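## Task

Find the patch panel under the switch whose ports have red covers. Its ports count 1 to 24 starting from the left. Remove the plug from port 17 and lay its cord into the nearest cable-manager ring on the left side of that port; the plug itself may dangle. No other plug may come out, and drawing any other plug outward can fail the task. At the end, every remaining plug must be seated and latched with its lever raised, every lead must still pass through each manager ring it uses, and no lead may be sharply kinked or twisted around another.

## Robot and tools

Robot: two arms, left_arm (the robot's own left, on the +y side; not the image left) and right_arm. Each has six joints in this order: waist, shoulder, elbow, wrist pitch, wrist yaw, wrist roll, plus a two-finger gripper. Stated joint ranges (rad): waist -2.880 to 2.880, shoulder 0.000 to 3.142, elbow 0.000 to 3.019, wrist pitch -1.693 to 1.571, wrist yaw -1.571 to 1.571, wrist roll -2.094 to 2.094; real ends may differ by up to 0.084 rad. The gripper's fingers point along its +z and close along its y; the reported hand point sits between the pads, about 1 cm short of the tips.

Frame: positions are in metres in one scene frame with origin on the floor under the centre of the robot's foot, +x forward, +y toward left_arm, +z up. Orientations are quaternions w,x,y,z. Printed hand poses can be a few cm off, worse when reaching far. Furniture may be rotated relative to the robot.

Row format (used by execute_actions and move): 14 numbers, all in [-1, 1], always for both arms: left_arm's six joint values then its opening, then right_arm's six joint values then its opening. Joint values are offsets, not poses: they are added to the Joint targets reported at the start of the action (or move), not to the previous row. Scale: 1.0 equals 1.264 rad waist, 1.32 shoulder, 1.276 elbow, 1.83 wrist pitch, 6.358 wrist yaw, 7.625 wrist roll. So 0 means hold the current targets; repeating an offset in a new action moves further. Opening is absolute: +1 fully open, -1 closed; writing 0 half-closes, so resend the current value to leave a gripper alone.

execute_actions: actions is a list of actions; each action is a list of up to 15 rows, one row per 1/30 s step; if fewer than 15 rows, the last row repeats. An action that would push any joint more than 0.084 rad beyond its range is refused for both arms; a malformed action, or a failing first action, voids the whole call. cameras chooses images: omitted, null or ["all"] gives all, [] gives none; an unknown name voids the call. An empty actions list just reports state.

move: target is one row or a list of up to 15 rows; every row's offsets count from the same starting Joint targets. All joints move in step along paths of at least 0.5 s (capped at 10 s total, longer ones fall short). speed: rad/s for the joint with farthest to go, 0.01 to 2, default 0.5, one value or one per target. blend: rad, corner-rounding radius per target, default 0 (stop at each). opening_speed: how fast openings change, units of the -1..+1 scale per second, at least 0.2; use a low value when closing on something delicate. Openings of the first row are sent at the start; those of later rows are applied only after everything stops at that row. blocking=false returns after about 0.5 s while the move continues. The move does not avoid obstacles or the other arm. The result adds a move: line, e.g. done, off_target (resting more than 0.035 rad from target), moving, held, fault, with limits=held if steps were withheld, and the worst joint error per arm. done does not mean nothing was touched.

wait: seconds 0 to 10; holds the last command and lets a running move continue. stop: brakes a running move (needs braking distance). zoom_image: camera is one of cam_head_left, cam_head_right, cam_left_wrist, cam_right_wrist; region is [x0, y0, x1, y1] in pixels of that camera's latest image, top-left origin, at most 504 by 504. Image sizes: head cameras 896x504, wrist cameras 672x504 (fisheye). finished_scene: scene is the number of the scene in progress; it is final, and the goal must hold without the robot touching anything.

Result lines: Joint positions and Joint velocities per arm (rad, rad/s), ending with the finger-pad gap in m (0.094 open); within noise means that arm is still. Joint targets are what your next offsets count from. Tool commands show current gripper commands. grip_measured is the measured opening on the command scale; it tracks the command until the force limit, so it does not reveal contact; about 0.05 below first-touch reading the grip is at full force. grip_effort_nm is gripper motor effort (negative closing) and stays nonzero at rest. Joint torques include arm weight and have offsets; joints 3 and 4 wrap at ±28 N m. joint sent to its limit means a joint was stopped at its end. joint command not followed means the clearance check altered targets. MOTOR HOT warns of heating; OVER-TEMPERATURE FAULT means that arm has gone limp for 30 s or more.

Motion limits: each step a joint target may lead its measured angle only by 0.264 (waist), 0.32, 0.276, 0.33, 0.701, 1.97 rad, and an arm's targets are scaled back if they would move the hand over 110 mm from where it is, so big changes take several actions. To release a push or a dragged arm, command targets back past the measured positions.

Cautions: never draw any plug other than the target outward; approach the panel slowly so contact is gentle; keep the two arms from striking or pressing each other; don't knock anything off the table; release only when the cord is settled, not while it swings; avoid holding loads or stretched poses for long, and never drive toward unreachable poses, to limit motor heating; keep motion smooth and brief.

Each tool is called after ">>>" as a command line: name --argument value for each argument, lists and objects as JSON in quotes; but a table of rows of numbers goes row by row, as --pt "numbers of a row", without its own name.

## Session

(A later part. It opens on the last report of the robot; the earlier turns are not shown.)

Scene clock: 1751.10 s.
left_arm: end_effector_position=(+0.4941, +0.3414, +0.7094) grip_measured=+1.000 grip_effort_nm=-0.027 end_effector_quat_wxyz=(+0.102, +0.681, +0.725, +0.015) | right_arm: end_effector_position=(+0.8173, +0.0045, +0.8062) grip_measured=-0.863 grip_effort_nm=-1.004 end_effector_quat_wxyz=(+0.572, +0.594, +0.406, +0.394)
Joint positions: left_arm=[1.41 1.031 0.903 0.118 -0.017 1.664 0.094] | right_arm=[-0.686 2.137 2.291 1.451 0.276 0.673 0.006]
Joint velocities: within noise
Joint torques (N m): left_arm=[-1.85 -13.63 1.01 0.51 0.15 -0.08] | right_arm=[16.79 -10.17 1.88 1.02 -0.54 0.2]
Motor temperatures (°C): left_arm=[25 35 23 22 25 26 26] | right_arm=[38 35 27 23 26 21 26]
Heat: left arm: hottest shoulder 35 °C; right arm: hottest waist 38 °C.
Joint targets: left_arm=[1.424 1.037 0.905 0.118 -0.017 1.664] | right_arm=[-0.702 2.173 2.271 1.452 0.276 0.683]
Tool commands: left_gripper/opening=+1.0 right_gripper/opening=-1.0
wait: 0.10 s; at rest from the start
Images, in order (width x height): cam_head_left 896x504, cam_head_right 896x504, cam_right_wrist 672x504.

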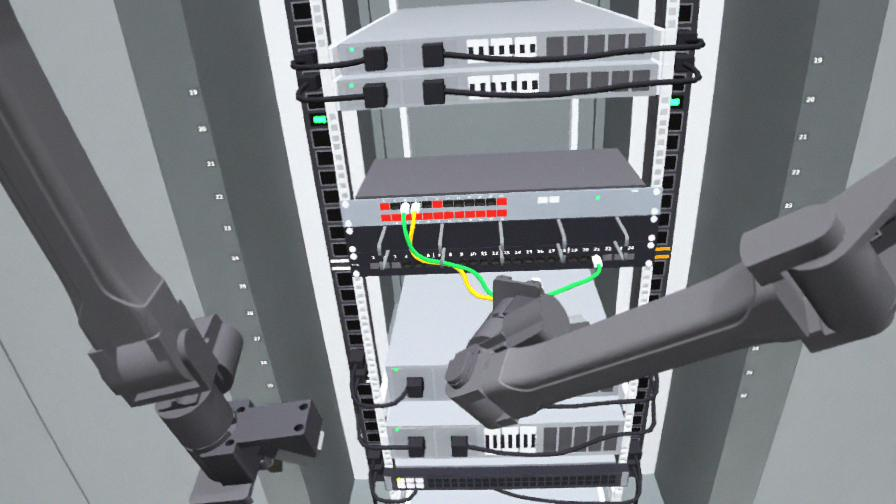

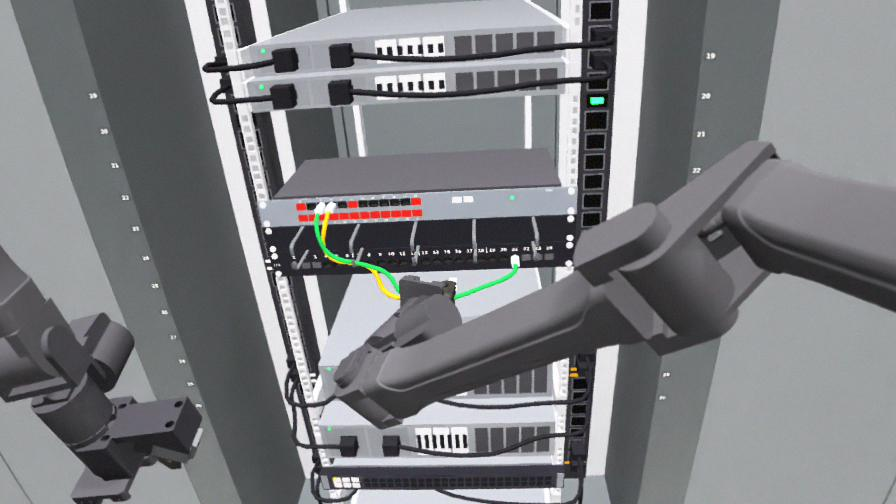

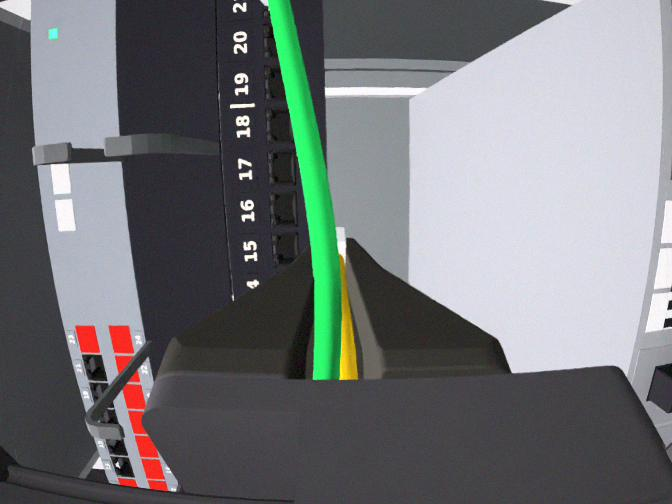

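>>> move --target '[-0.003,0.0955,0.047,0.6776,0.1631,-0.1806,-0.5, 0,0,0,0,0,0,-1]' --speed 0.6

Scene clock: 1874.13 s.
left_arm: end_effector_position=(+0.6326, +0.2401, +0.9028) grip_measured=-0.498 grip_effort_nm=-0.115 end_effector_quat_wxyz=(+0.644, +0.308, +0.632, -0.301) | right_arm: end_effector_position=(+0.8173, +0.0045, +0.8062) grip_measured=-0.863 grip_effort_nm=-0.999 end_effector_quat_wxyz=(+0.572, +0.594, +0.406, +0.394)
Joint positions: left_arm=[1.41 1.124 0.952 1.344 1.016 0.301 0.024] | right_arm=[-0.686 2.137 2.291 1.451 0.276 0.673 0.006]
Joint velocities: within noise
Joint torques (N m): left_arm=[-2.67 -12.75 2.44 2.21 0.32 -0.19] | right_arm=[16.73 -10.29 1.92 1.03 -0.53 0.19]
Motor temperatures (°C): left_arm=[25 35 23 22 25 26 26] | right_arm=[37 35 26 23 26 21 27]
Heat: left arm: hottest shoulder 35 °C; right arm: hottest waist 37 °C.
Joint targets: left_arm=[1.420 1.163 0.965 1.358 1.020 0.287] | right_arm=[-0.702 2.173 2.271 1.452 0.276 0.683]
move: off_target (left_arm, right_arm); left_arm: the shoulder is farthest, 0.039 rad from its target; right_arm: the shoulder is farthest, 0.036 rad from its target

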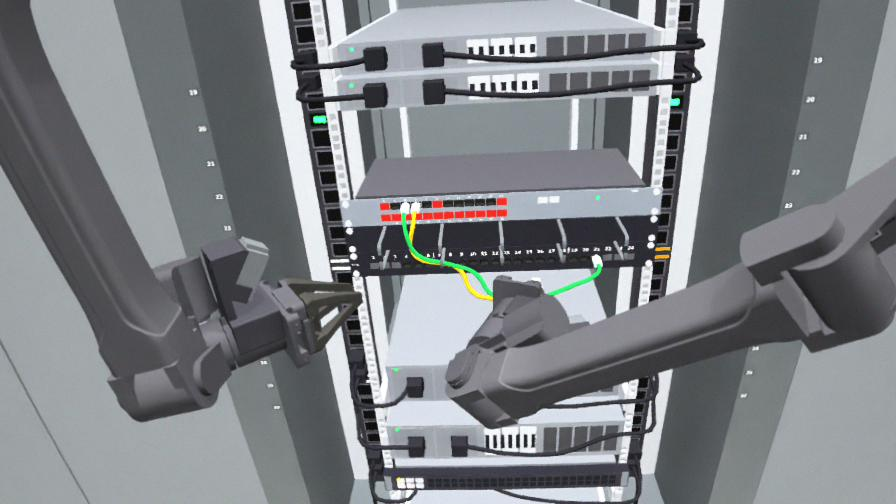

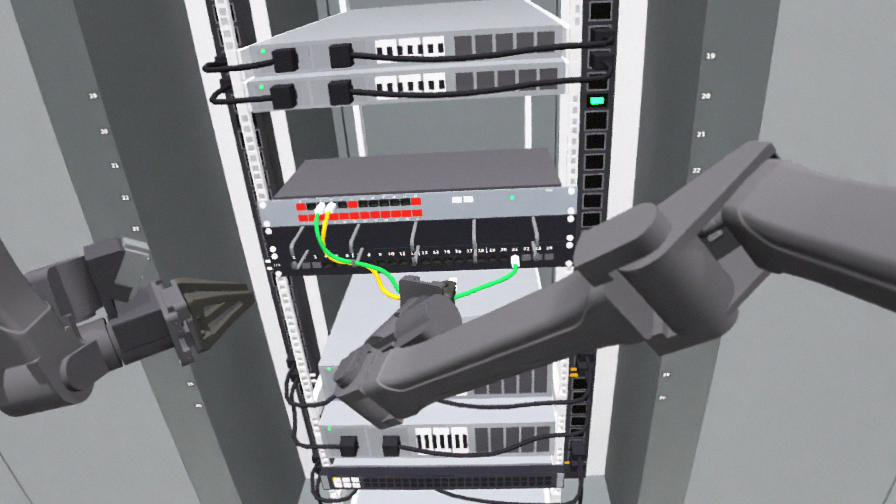

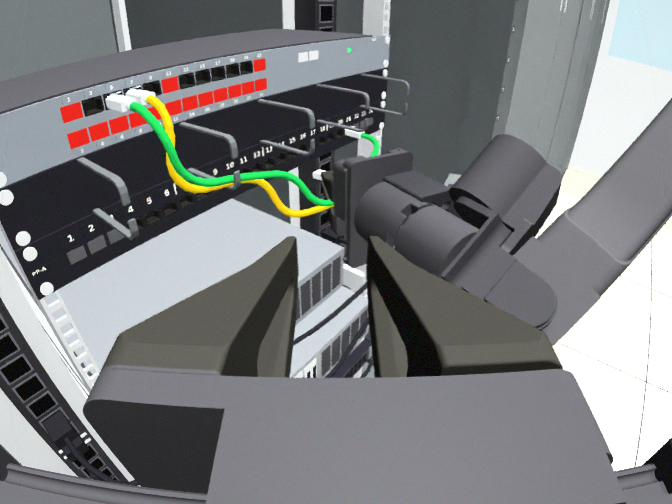

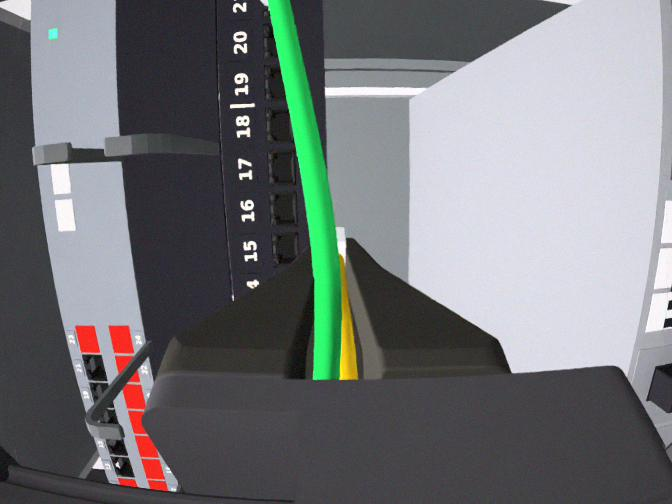

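Superb view.

>>> zoom_image --camera "cam_left_wrist" --region '[220, 130, 420, 260]'

>>> zoom_image --camera "cam_left_wrist" --region '[80, 70, 300, 220]'

Scaled by 2.520 from the camera's 672x504 image, which has a finer 960x720 frame.

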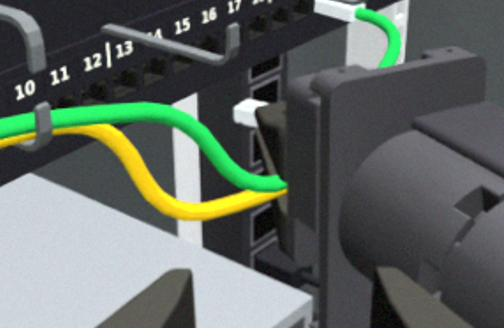

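Scaled by 2.291 from the camera's 672x504 image, which has a finer 960x720 frame.

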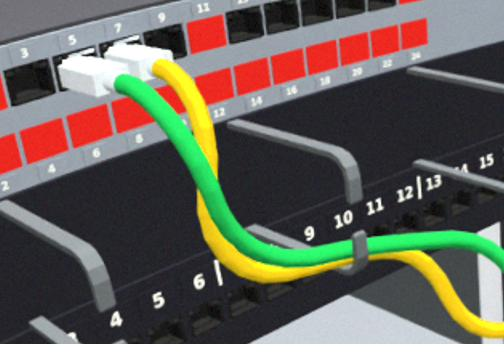

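>>> move --target '[0,0,0,0,0,0,-0.5, 0.0767,-0.072,-0.0204,0.0497,0,-0.01377,-1]' --speed 0.1

>>> zoom_image --camera "cam_left_wrist" --region '[200, 100, 420, 240]'

>>> zoom_image --camera "cam_right_wrist" --region '[220, 180, 420, 380]'

Scene clock: 1915.03 s.
left_arm: end_effector_position=(+0.6330, +0.2402, +0.9031) grip_measured=-0.498 grip_effort_nm=-0.115 end_effector_quat_wxyz=(+0.645, +0.307, +0.632, -0.301) | right_arm: end_effector_position=(+0.8219, -0.0029, +0.8494) grip_measured=-0.864 grip_effort_nm=-0.999 end_effector_quat_wxyz=(+0.597, +0.592, +0.386, +0.380)
Joint positions: left_arm=[1.41 1.124 0.953 1.345 1.016 0.299 0.024] | right_arm=[-0.641 2.094 2.255 1.527 0.278 0.591 0.006]
Joint velocities: within noise
Joint torques (N m): left_arm=[-2.73 -12.75 2.4 2.14 0.3 -0.17] | right_arm=[20.84 -14.21 2.52 1.65 -0.61 -0.03]
Motor temperatures (°C): left_arm=[25 35 23 22 25 26 26] | right_arm=[38 35 26 23 26 21 27]
Heat: left arm: hottest shoulder 35 °C; right arm: hottest waist 38 °C.
Joint targets: left_arm=[1.420 1.163 0.965 1.358 1.019 0.287] | right_arm=[-0.605 2.077 2.246 1.543 0.276 0.578]
move: off_target (left_arm, right_arm); left_arm: the shoulder is farthest, 0.039 rad from its target; right_arm: the waist is farthest, 0.036 rad from its target

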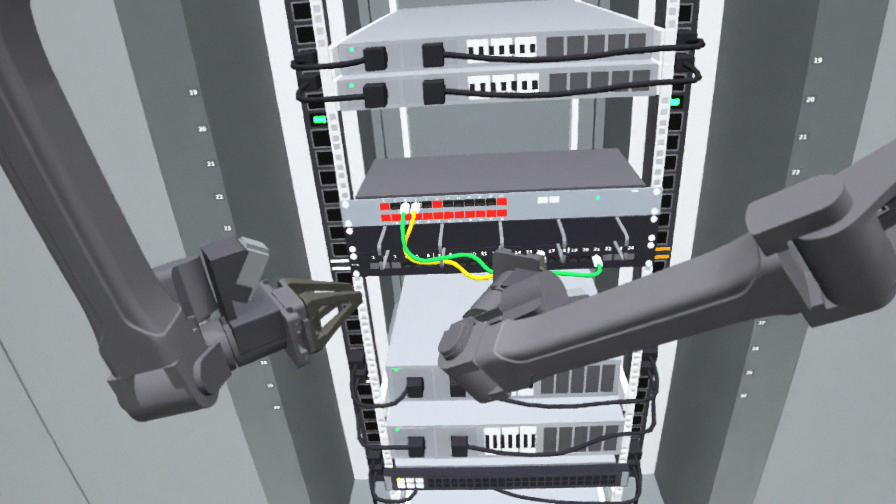

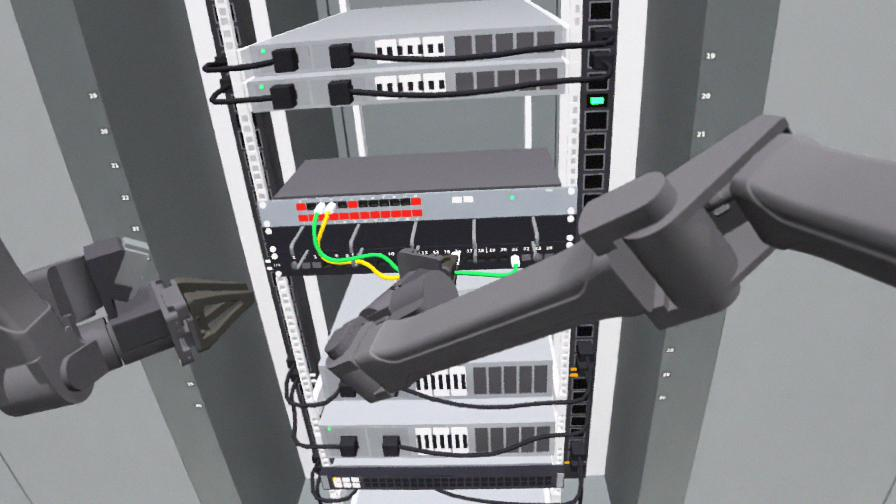

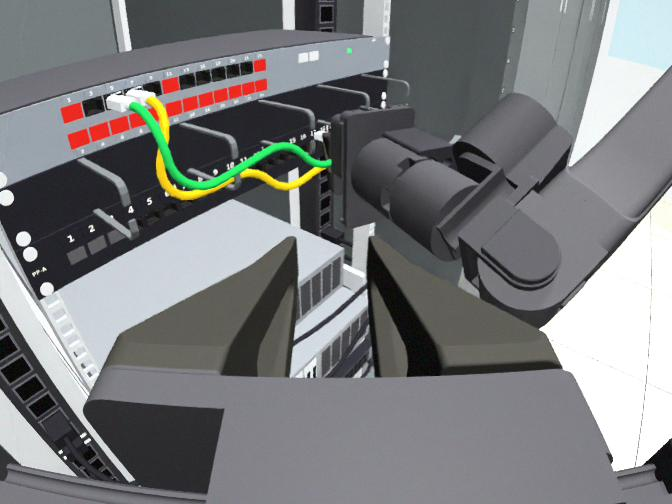

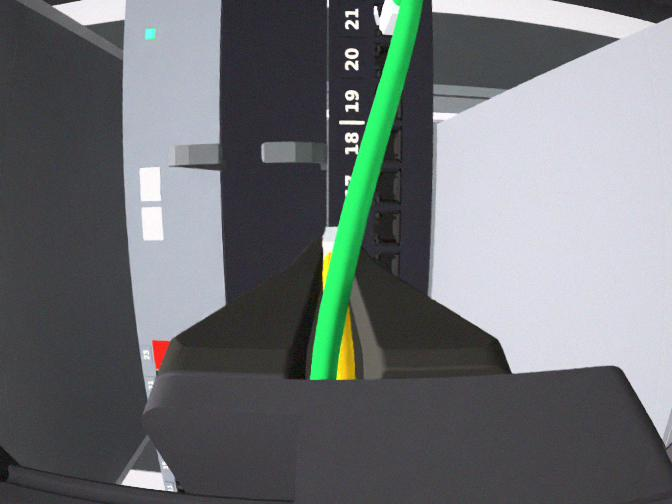

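Scaled by 2.291 from the camera's 672x504 image, which has a finer 960x720 frame.

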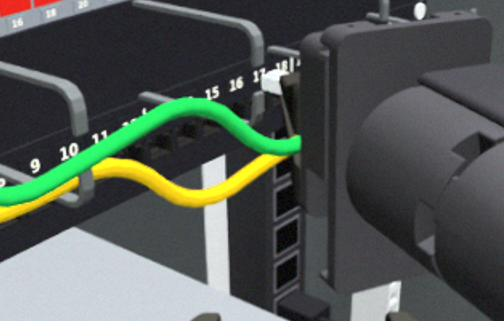

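Scaled by 2.520 from the camera's 672x504 image, which has a finer 960x720 frame.

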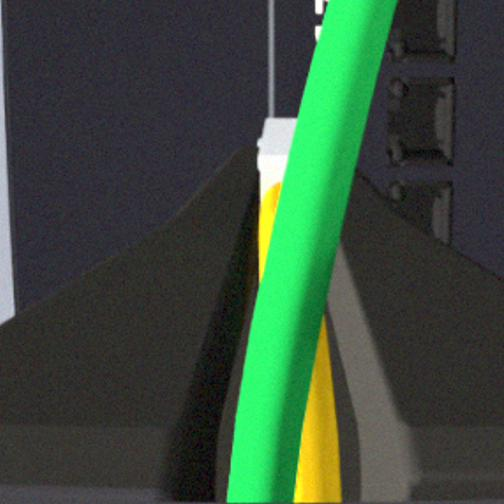

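>>> zoom_image --camera "cam_left_wrist" --region '[150, 110, 290, 210]'

Scaled by 3.600 from the camera's 672x504 image, which has a finer 960x720 frame.

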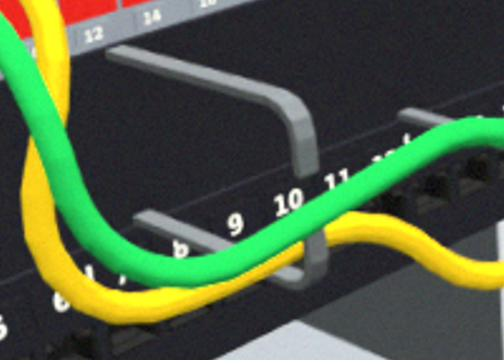

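>>> move --target '[0,0,0,0,0,0,-0.5, -0.0807,0.0591,0.0596,-0.0563,0,0.0142,-1]' --speed 0.15 --cameras '["cam_left_wrist","cam_right_wrist"]'

>>> zoom_image --camera "cam_left_wrist" --region '[150, 110, 290, 210]'

>>> zoom_image --camera "cam_left_wrist" --region '[220, 130, 420, 260]'

Scene clock: 1933.43 s.
left_arm: end_effector_position=(+0.6330, +0.2403, +0.9032) grip_measured=-0.498 grip_effort_nm=-0.115 end_effector_quat_wxyz=(+0.645, +0.307, +0.632, -0.301) | right_arm: end_effector_position=(+0.8209, +0.0005, +0.8082) grip_measured=-0.863 grip_effort_nm=-0.999 end_effector_quat_wxyz=(+0.575, +0.593, +0.403, +0.393)
Joint positions: left_arm=[1.41 1.124 0.953 1.345 1.016 0.298 0.024] | right_arm=[-0.688 2.135 2.299 1.449 0.275 0.671 0.006]
Joint velocities: within noise
Joint torques (N m): left_arm=[-2.49 -12.63 2.4 2.14 0.32 -0.17] | right_arm=[16.56 -11.75 5.33 0.66 -0.49 0.23]
Motor temperatures (°C): left_arm=[25 35 23 22 25 26 26] | right_arm=[38 35 26 23 26 21 27]
Heat: left arm: hottest shoulder 35 °C; right arm: hottest waist 38 °C.
Joint targets: left_arm=[1.420 1.163 0.965 1.358 1.019 0.287] | right_arm=[-0.707 2.156 2.322 1.440 0.276 0.686]
move: off_target (left_arm); left_arm: the shoulder is farthest, 0.039 rad from its target
Images, in order (width x height): cam_left_wrist 672x504, cam_right_wrist 672x504.

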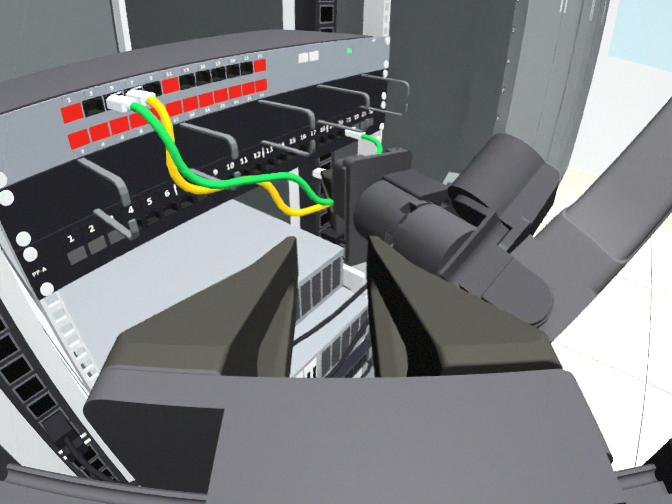

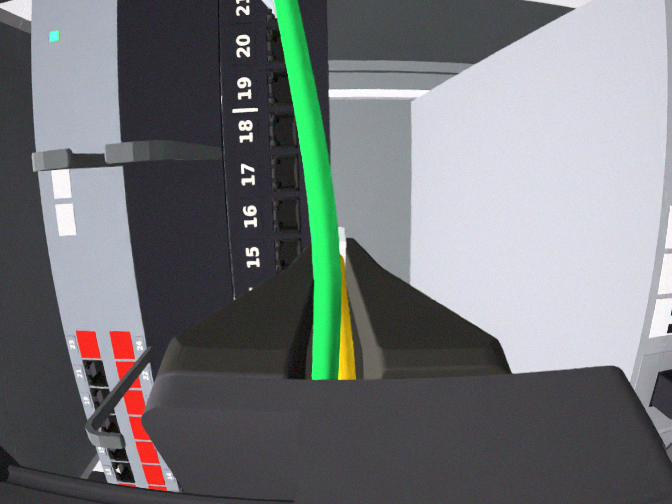

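Scaled by 3.600 from the camera's 672x504 image, which has a finer 960x720 frame.

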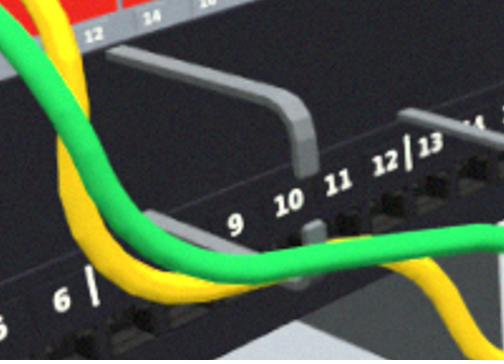

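Scaled by 2.520 from the camera's 672x504 image, which has a finer 960x720 frame.

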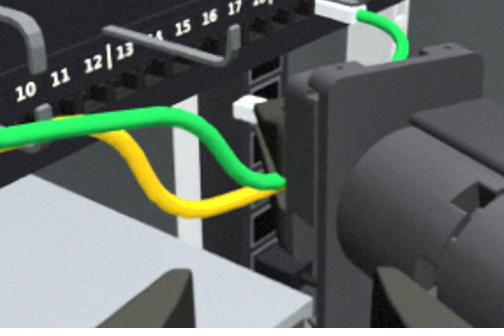

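>>> move --target '[0,0,0,0,0,0,-0.5, 0,0,0,0,0,0,-0.75]' --opening_speed 0.2 --cameras '["cam_left_wrist","cam_right_wrist"]'

>>> move --target '[0,0,0,0,0,0,-0.5, 0,0,0,0,0,0,-0.4]' --opening_speed 0.3 --cameras '["cam_left_wrist","cam_right_wrist"]'

>>> zoom_image --camera "cam_left_wrist" --region '[150, 110, 390, 260]'

>>> zoom_image --camera "cam_right_wrist" --region '[220, 180, 420, 380]'

Scene clock: 1948.00 s.
left_arm: end_effector_position=(+0.6330, +0.2402, +0.9032) grip_measured=-0.498 grip_effort_nm=-0.115 end_effector_quat_wxyz=(+0.645, +0.307, +0.632, -0.302) | right_arm: end_effector_position=(+0.8209, +0.0006, +0.8081) grip_measured=-0.752 grip_effort_nm=0.090 end_effector_quat_wxyz=(+0.575, +0.593, +0.403, +0.393)
Joint positions: left_arm=[1.41 1.124 0.953 1.345 1.017 0.298 0.024] | right_arm=[-0.688 2.135 2.299 1.449 0.275 0.672 0.012]
Joint velocities: within noise
Joint torques (N m): left_arm=[-2.78 -12.75 2.43 2.15 0.3 -0.18] | right_arm=[16.56 -11.63 5.31 0.66 -0.5 0.23]
Motor temperatures (°C): left_arm=[25 35 24 22 25 26 26] | right_arm=[38 34 27 23 26 21 27]
Heat: left arm: hottest shoulder 35 °C; right arm: hottest waist 38 °C.
Joint targets: left_arm=[1.420 1.163 0.965 1.358 1.020 0.287] | right_arm=[-0.707 2.156 2.322 1.439 0.276 0.686]
move: off_target (left_arm); left_arm: the shoulder is farthest, 0.039 rad from its target
Images, in order (width x height): cam_left_wrist 672x504, cam_right_wrist 672x504.

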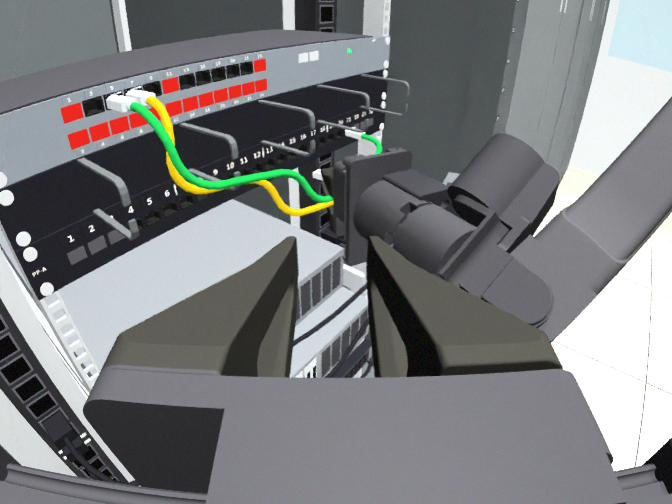

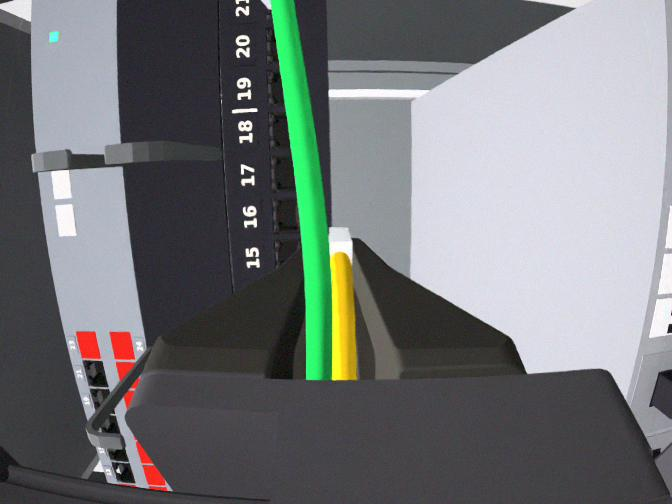

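Scene clock: 1949.47 s.
left_arm: end_effector_position=(+0.6330, +0.2402, +0.9032) grip_measured=-0.498 grip_effort_nm=-0.115 end_effector_quat_wxyz=(+0.645, +0.307, +0.632, -0.302) | right_arm: end_effector_position=(+0.8204, +0.0012, +0.8076) grip_measured=-0.402 grip_effort_nm=0.105 end_effector_quat_wxyz=(+0.575, +0.593, +0.403, +0.393)
Joint positions: left_arm=[1.41 1.124 0.953 1.345 1.017 0.298 0.024] | right_arm=[-0.688 2.136 2.299 1.449 0.275 0.673 0.028]
Joint velocities: within noise
Joint torques (N m): left_arm=[-2.67 -12.75 2.37 2.1 0.32 -0.16] | right_arm=[16.73 -11.75 5.41 0.64 -0.48 0.23]
Motor temperatures (°C): left_arm=[25 35 24 22 25 26 26] | right_arm=[38 34 27 23 26 21 27]
Heat: left arm: hottest shoulder 35 °C; right arm: hottest waist 38 °C.
Joint targets: left_arm=[1.420 1.163 0.965 1.358 1.020 0.287] | right_arm=[-0.707 2.156 2.322 1.439 0.276 0.686]
move: off_target (left_arm); left_arm: the shoulder is farthest, 0.039 rad from its target
Images, in order (width x height): cam_left_wrist 672x504, cam_right_wrist 672x504.

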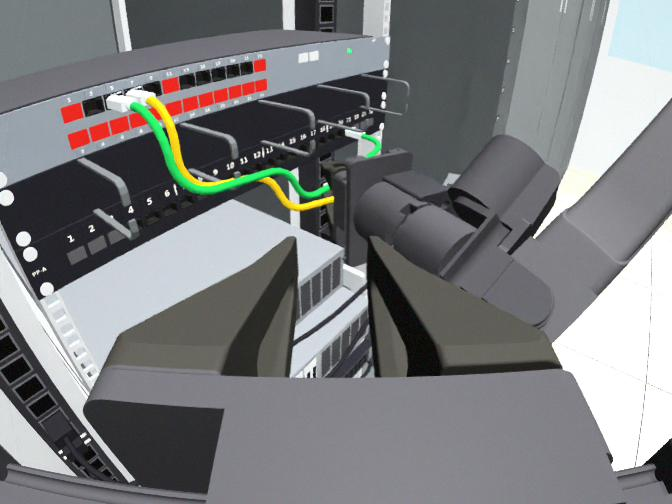

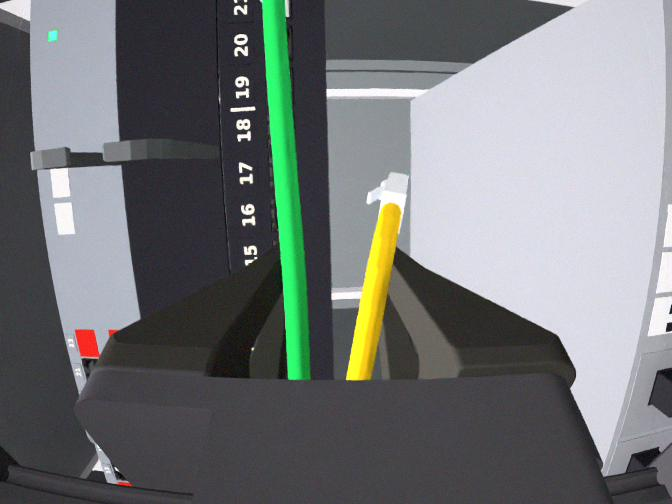

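Scaled by 2.100 from the camera's 672x504 image, which has a finer 960x720 frame.

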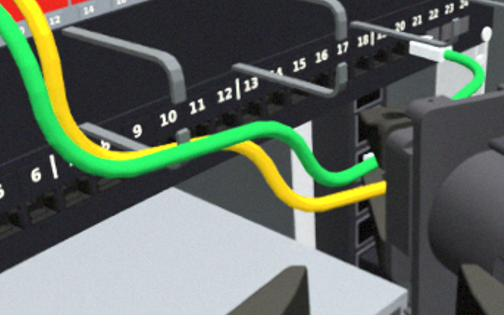

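Scaled by 2.520 from the camera's 672x504 image, which has a finer 960x720 frame.

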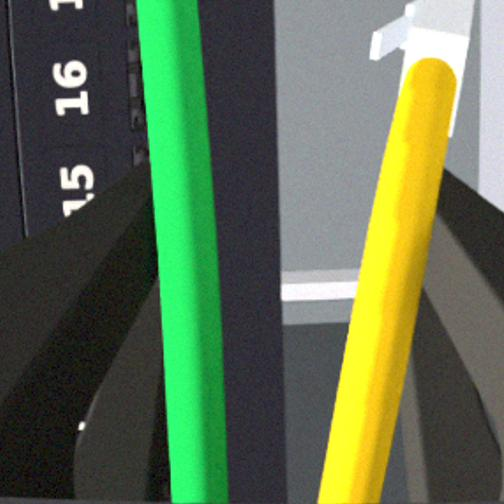

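>>> move --pt "0 0 0 0 0 0 -0.5 0 0 0 0 0 0 0" --pt "0 0 0 0 0 0 -0.5 0.053 -0.0947 -0.261 0.066 0 -0.0087 0" --speed 0.3

>>> zoom_image --camera "cam_left_wrist" --region '[80, 80, 400, 280]'

>>> zoom_image --camera "cam_head_right" --region '[280, 190, 560, 320]'

Scene clock: 1969.20 s.
left_arm: end_effector_position=(+0.6330, +0.2402, +0.9032) grip_measured=-0.498 grip_effort_nm=-0.120 end_effector_quat_wxyz=(+0.645, +0.307, +0.632, -0.302) | right_arm: end_effector_position=(+0.7617, +0.0292, +0.8039) grip_measured=-0.001 grip_effort_nm=0.095 end_effector_quat_wxyz=(+0.541, +0.585, +0.460, +0.393)
Joint positions: left_arm=[1.41 1.124 0.953 1.345 1.017 0.298 0.024] | right_arm=[-0.664 2.052 1.997 1.544 0.275 0.634 0.047]
Joint velocities: within noise
Joint torques (N m): left_arm=[-2.73 -12.69 2.35 2.13 0.31 -0.17] | right_arm=[19.49 -13.33 1.61 1.69 -0.47 -0.05]
Motor temperatures (°C): left_arm=[25 35 24 22 25 26 26] | right_arm=[38 34 27 23 26 21 26]
Heat: left arm: hottest shoulder 35 °C; right arm: hottest waist 38 °C.
Joint targets: left_arm=[1.420 1.163 0.965 1.358 1.020 0.287] | right_arm=[-0.640 2.031 1.989 1.561 0.276 0.620]
move: off_target (left_arm); left_arm: the shoulder is farthest, 0.039 rad from its target

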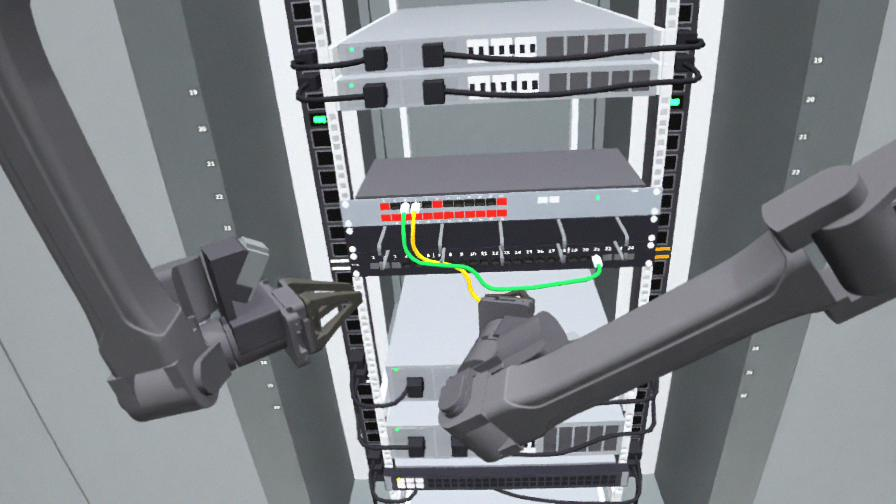

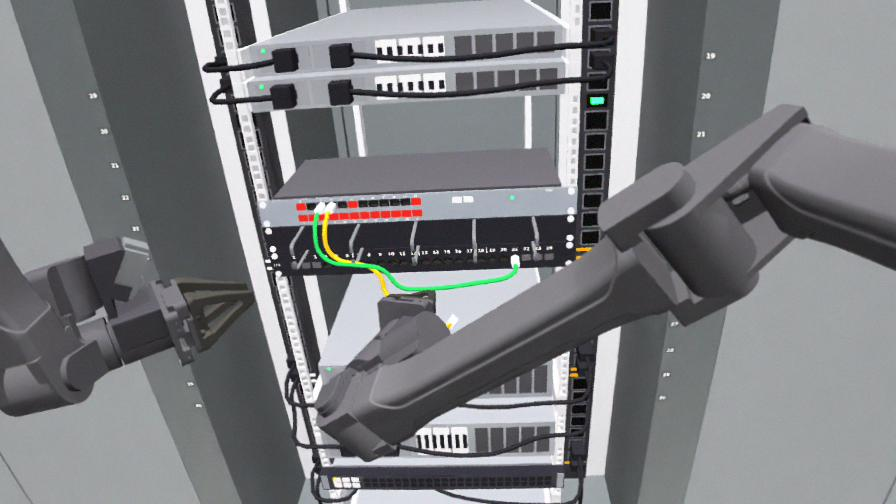

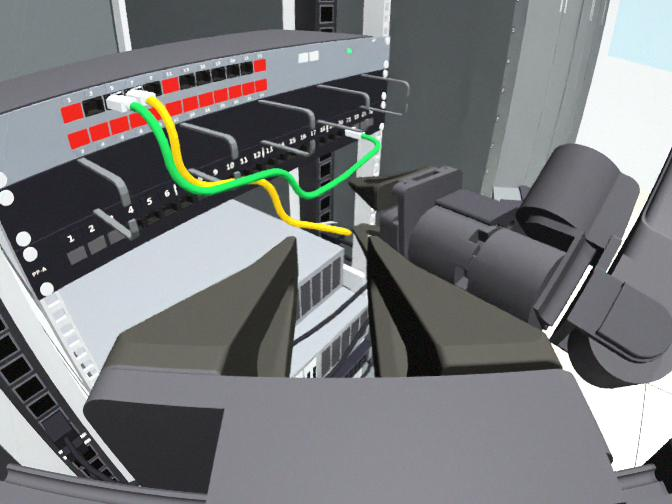

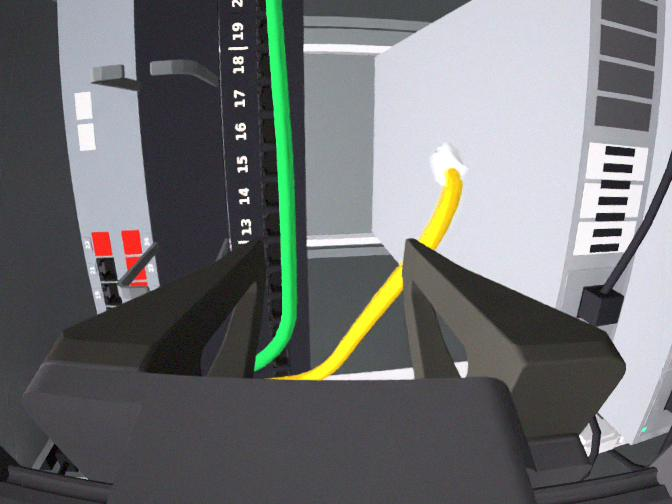

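Scaled by 1.575 from the camera's 672x504 image, which has a finer 960x720 frame.

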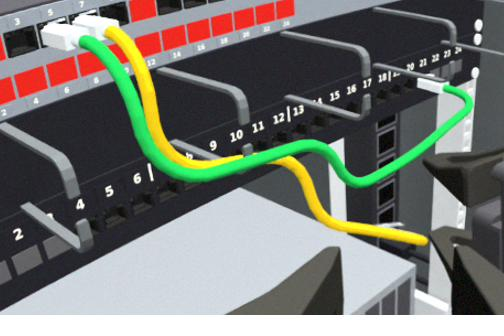

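Scaled by 1.800 from the camera's 896x504 image, which has a finer 1280x720 frame.

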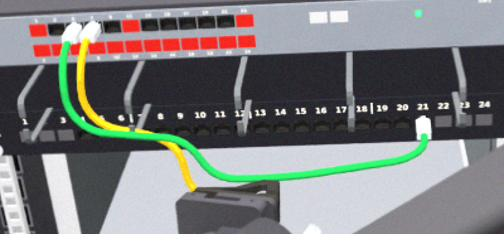

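>>> zoom_image --camera "cam_right_wrist" --region '[220, 100, 500, 380]'

>>> zoom_image --camera "cam_head_left" --region '[440, 230, 600, 350]'

Scaled by 1.800 from the camera's 672x504 image, which has a finer 960x720 frame.

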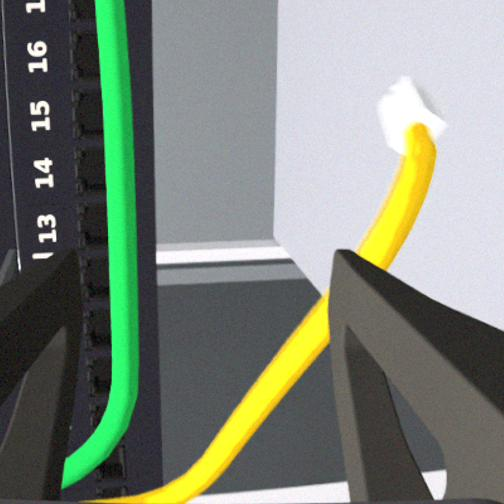

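Scaled by 3.150 from the camera's 896x504 image, which has a finer 1280x720 frame.

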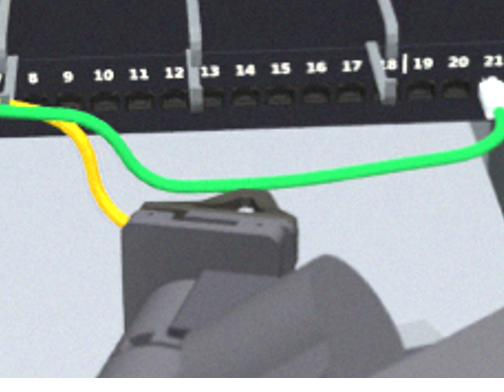

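>>> move --pt "0 0 0 0 0 0 -0.5 0 -0.068 -0.2116 0 0 0 0" --pt "0 0 0 0 0 0 -0.5 0.1068 -0.334 -0.5752 -0.0388 0.0124 -0.2125 0" --speed 0.5

>>> zoom_image --camera "cam_left_wrist" --region '[80, 80, 400, 280]'

>>> zoom_image --camera "cam_right_wrist" --region '[150, 0, 500, 250]'

Scene clock: 2048.53 s.
left_arm: end_effector_position=(+0.6330, +0.2402, +0.9032) grip_measured=-0.498 grip_effort_nm=-0.115 end_effector_quat_wxyz=(+0.645, +0.307, +0.632, -0.302) | right_arm: end_effector_position=(+0.6800, +0.0052, +0.9028) grip_measured=-0.001 grip_effort_nm=0.100 end_effector_quat_wxyz=(+0.572, +0.001, +0.820, -0.002)
Joint positions: left_arm=[1.41 1.124 0.953 1.345 1.017 0.298 0.024] | right_arm=[-0.528 1.607 1.263 1.5 0.352 -0.986 0.047]
Joint velocities: within noise
Joint torques (N m): left_arm=[-2.67 -12.57 2.37 2.11 0.32 -0.17] | right_arm=[15.68 -10.23 0.2 0.47 -0.43 0.03]
Motor temperatures (°C): left_arm=[25 35 24 22 26 26 26] | right_arm=[39 35 26 23 26 21 25]
Heat: left arm: hottest shoulder 35 °C; right arm: hottest waist 39 °C.
Joint targets: left_arm=[1.420 1.163 0.965 1.358 1.020 0.287] | right_arm=[-0.505 1.590 1.255 1.490 0.355 -1.001]
move: off_target (left_arm); left_arm: the shoulder is farthest, 0.039 rad from its target

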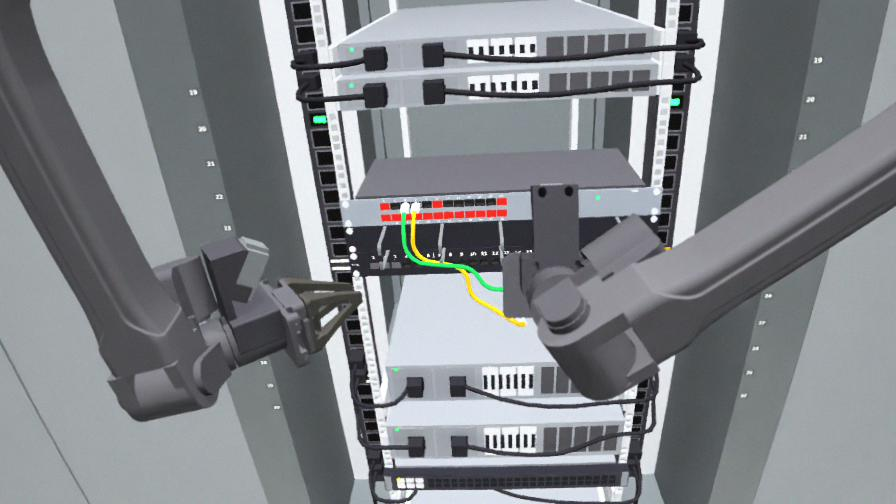

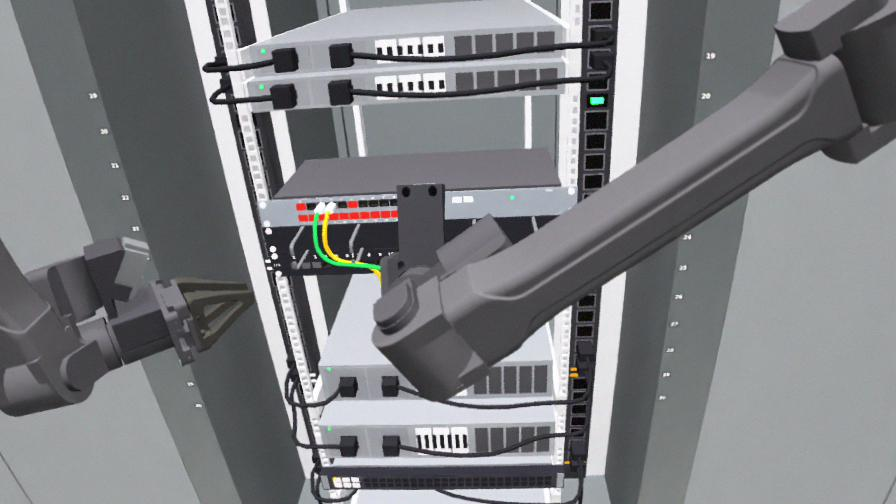

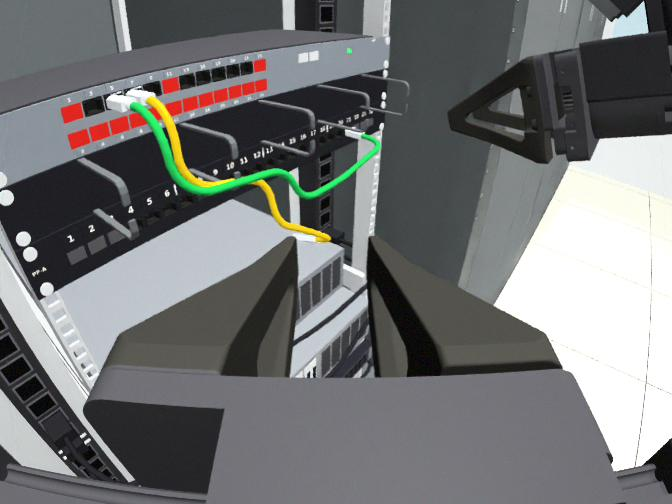

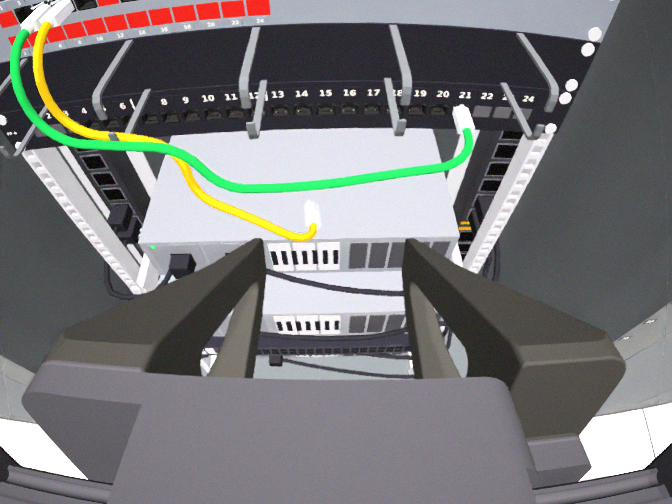

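Scaled by 1.575 from the camera's 672x504 image, which has a finer 960x720 frame.

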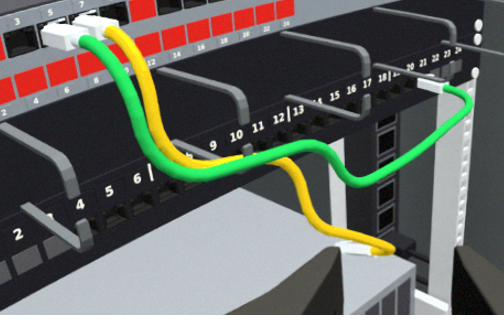

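Scaled by 1.440 from the camera's 672x504 image, which has a finer 960x720 frame.

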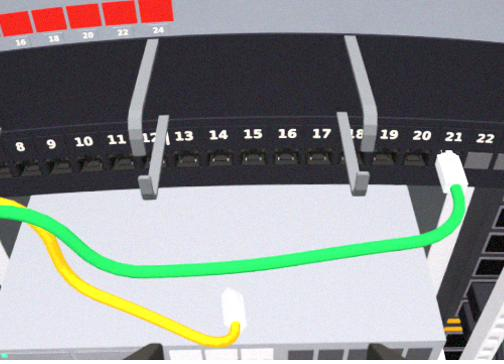

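>>> move --pt "0 0 0 0 0 0 -0.36 -0.352 0 0 0 0 0 0" --speed 0.5 --cameras '["cam_head_left"]'

Scene clock: 2217.63 s.
left_arm: end_effector_position=(+0.6330, +0.2402, +0.9032) grip_measured=-0.362 grip_effort_nm=0.056 end_effector_quat_wxyz=(+0.645, +0.307, +0.632, -0.302) | right_arm: end_effector_position=(+0.6750, -0.1699, +0.7501) grip_measured=-0.001 grip_effort_nm=0.090 end_effector_quat_wxyz=(-0.531, +0.087, -0.822, +0.186)
Joint positions: left_arm=[1.41 1.124 0.953 1.345 1.017 0.298 0.03] | right_arm=[-0.945 1.607 1.263 1.499 0.354 -0.987 0.047]
Joint velocities: within noise
Joint torques (N m): left_arm=[-2.67 -12.75 2.36 2.19 0.32 -0.16] | right_arm=[9.76 -14.86 -0.34 1.07 -0.27 0.1]
Motor temperatures (°C): left_arm=[25 35 24 22 26 26 27] | right_arm=[37 33 25 23 26 21 24]
Heat: left arm: hottest shoulder 35 °C; right arm: hottest waist 37 °C.
Joint targets: left_arm=[1.420 1.163 0.965 1.358 1.020 0.287] | right_arm=[-0.950 1.590 1.255 1.489 0.355 -1.000]
move: off_target (left_arm); left_arm: the shoulder is farthest, 0.039 rad from its target
Images, in order (width x height): cam_head_left 896x504.

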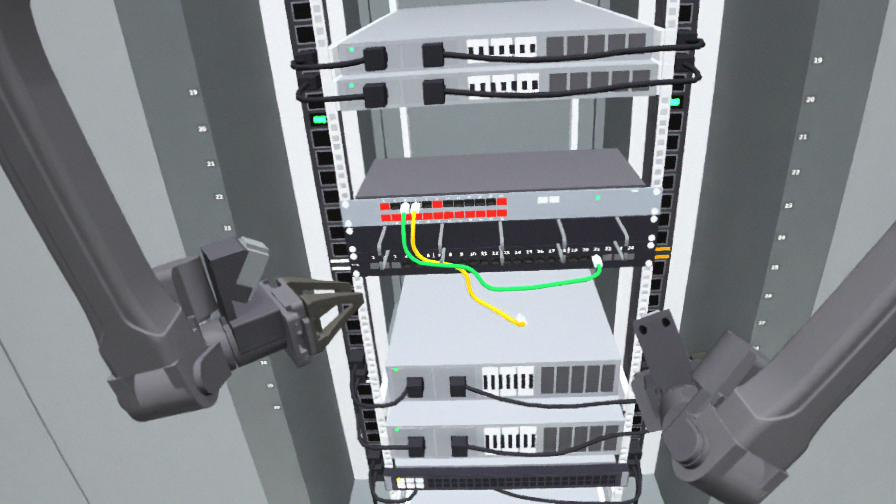

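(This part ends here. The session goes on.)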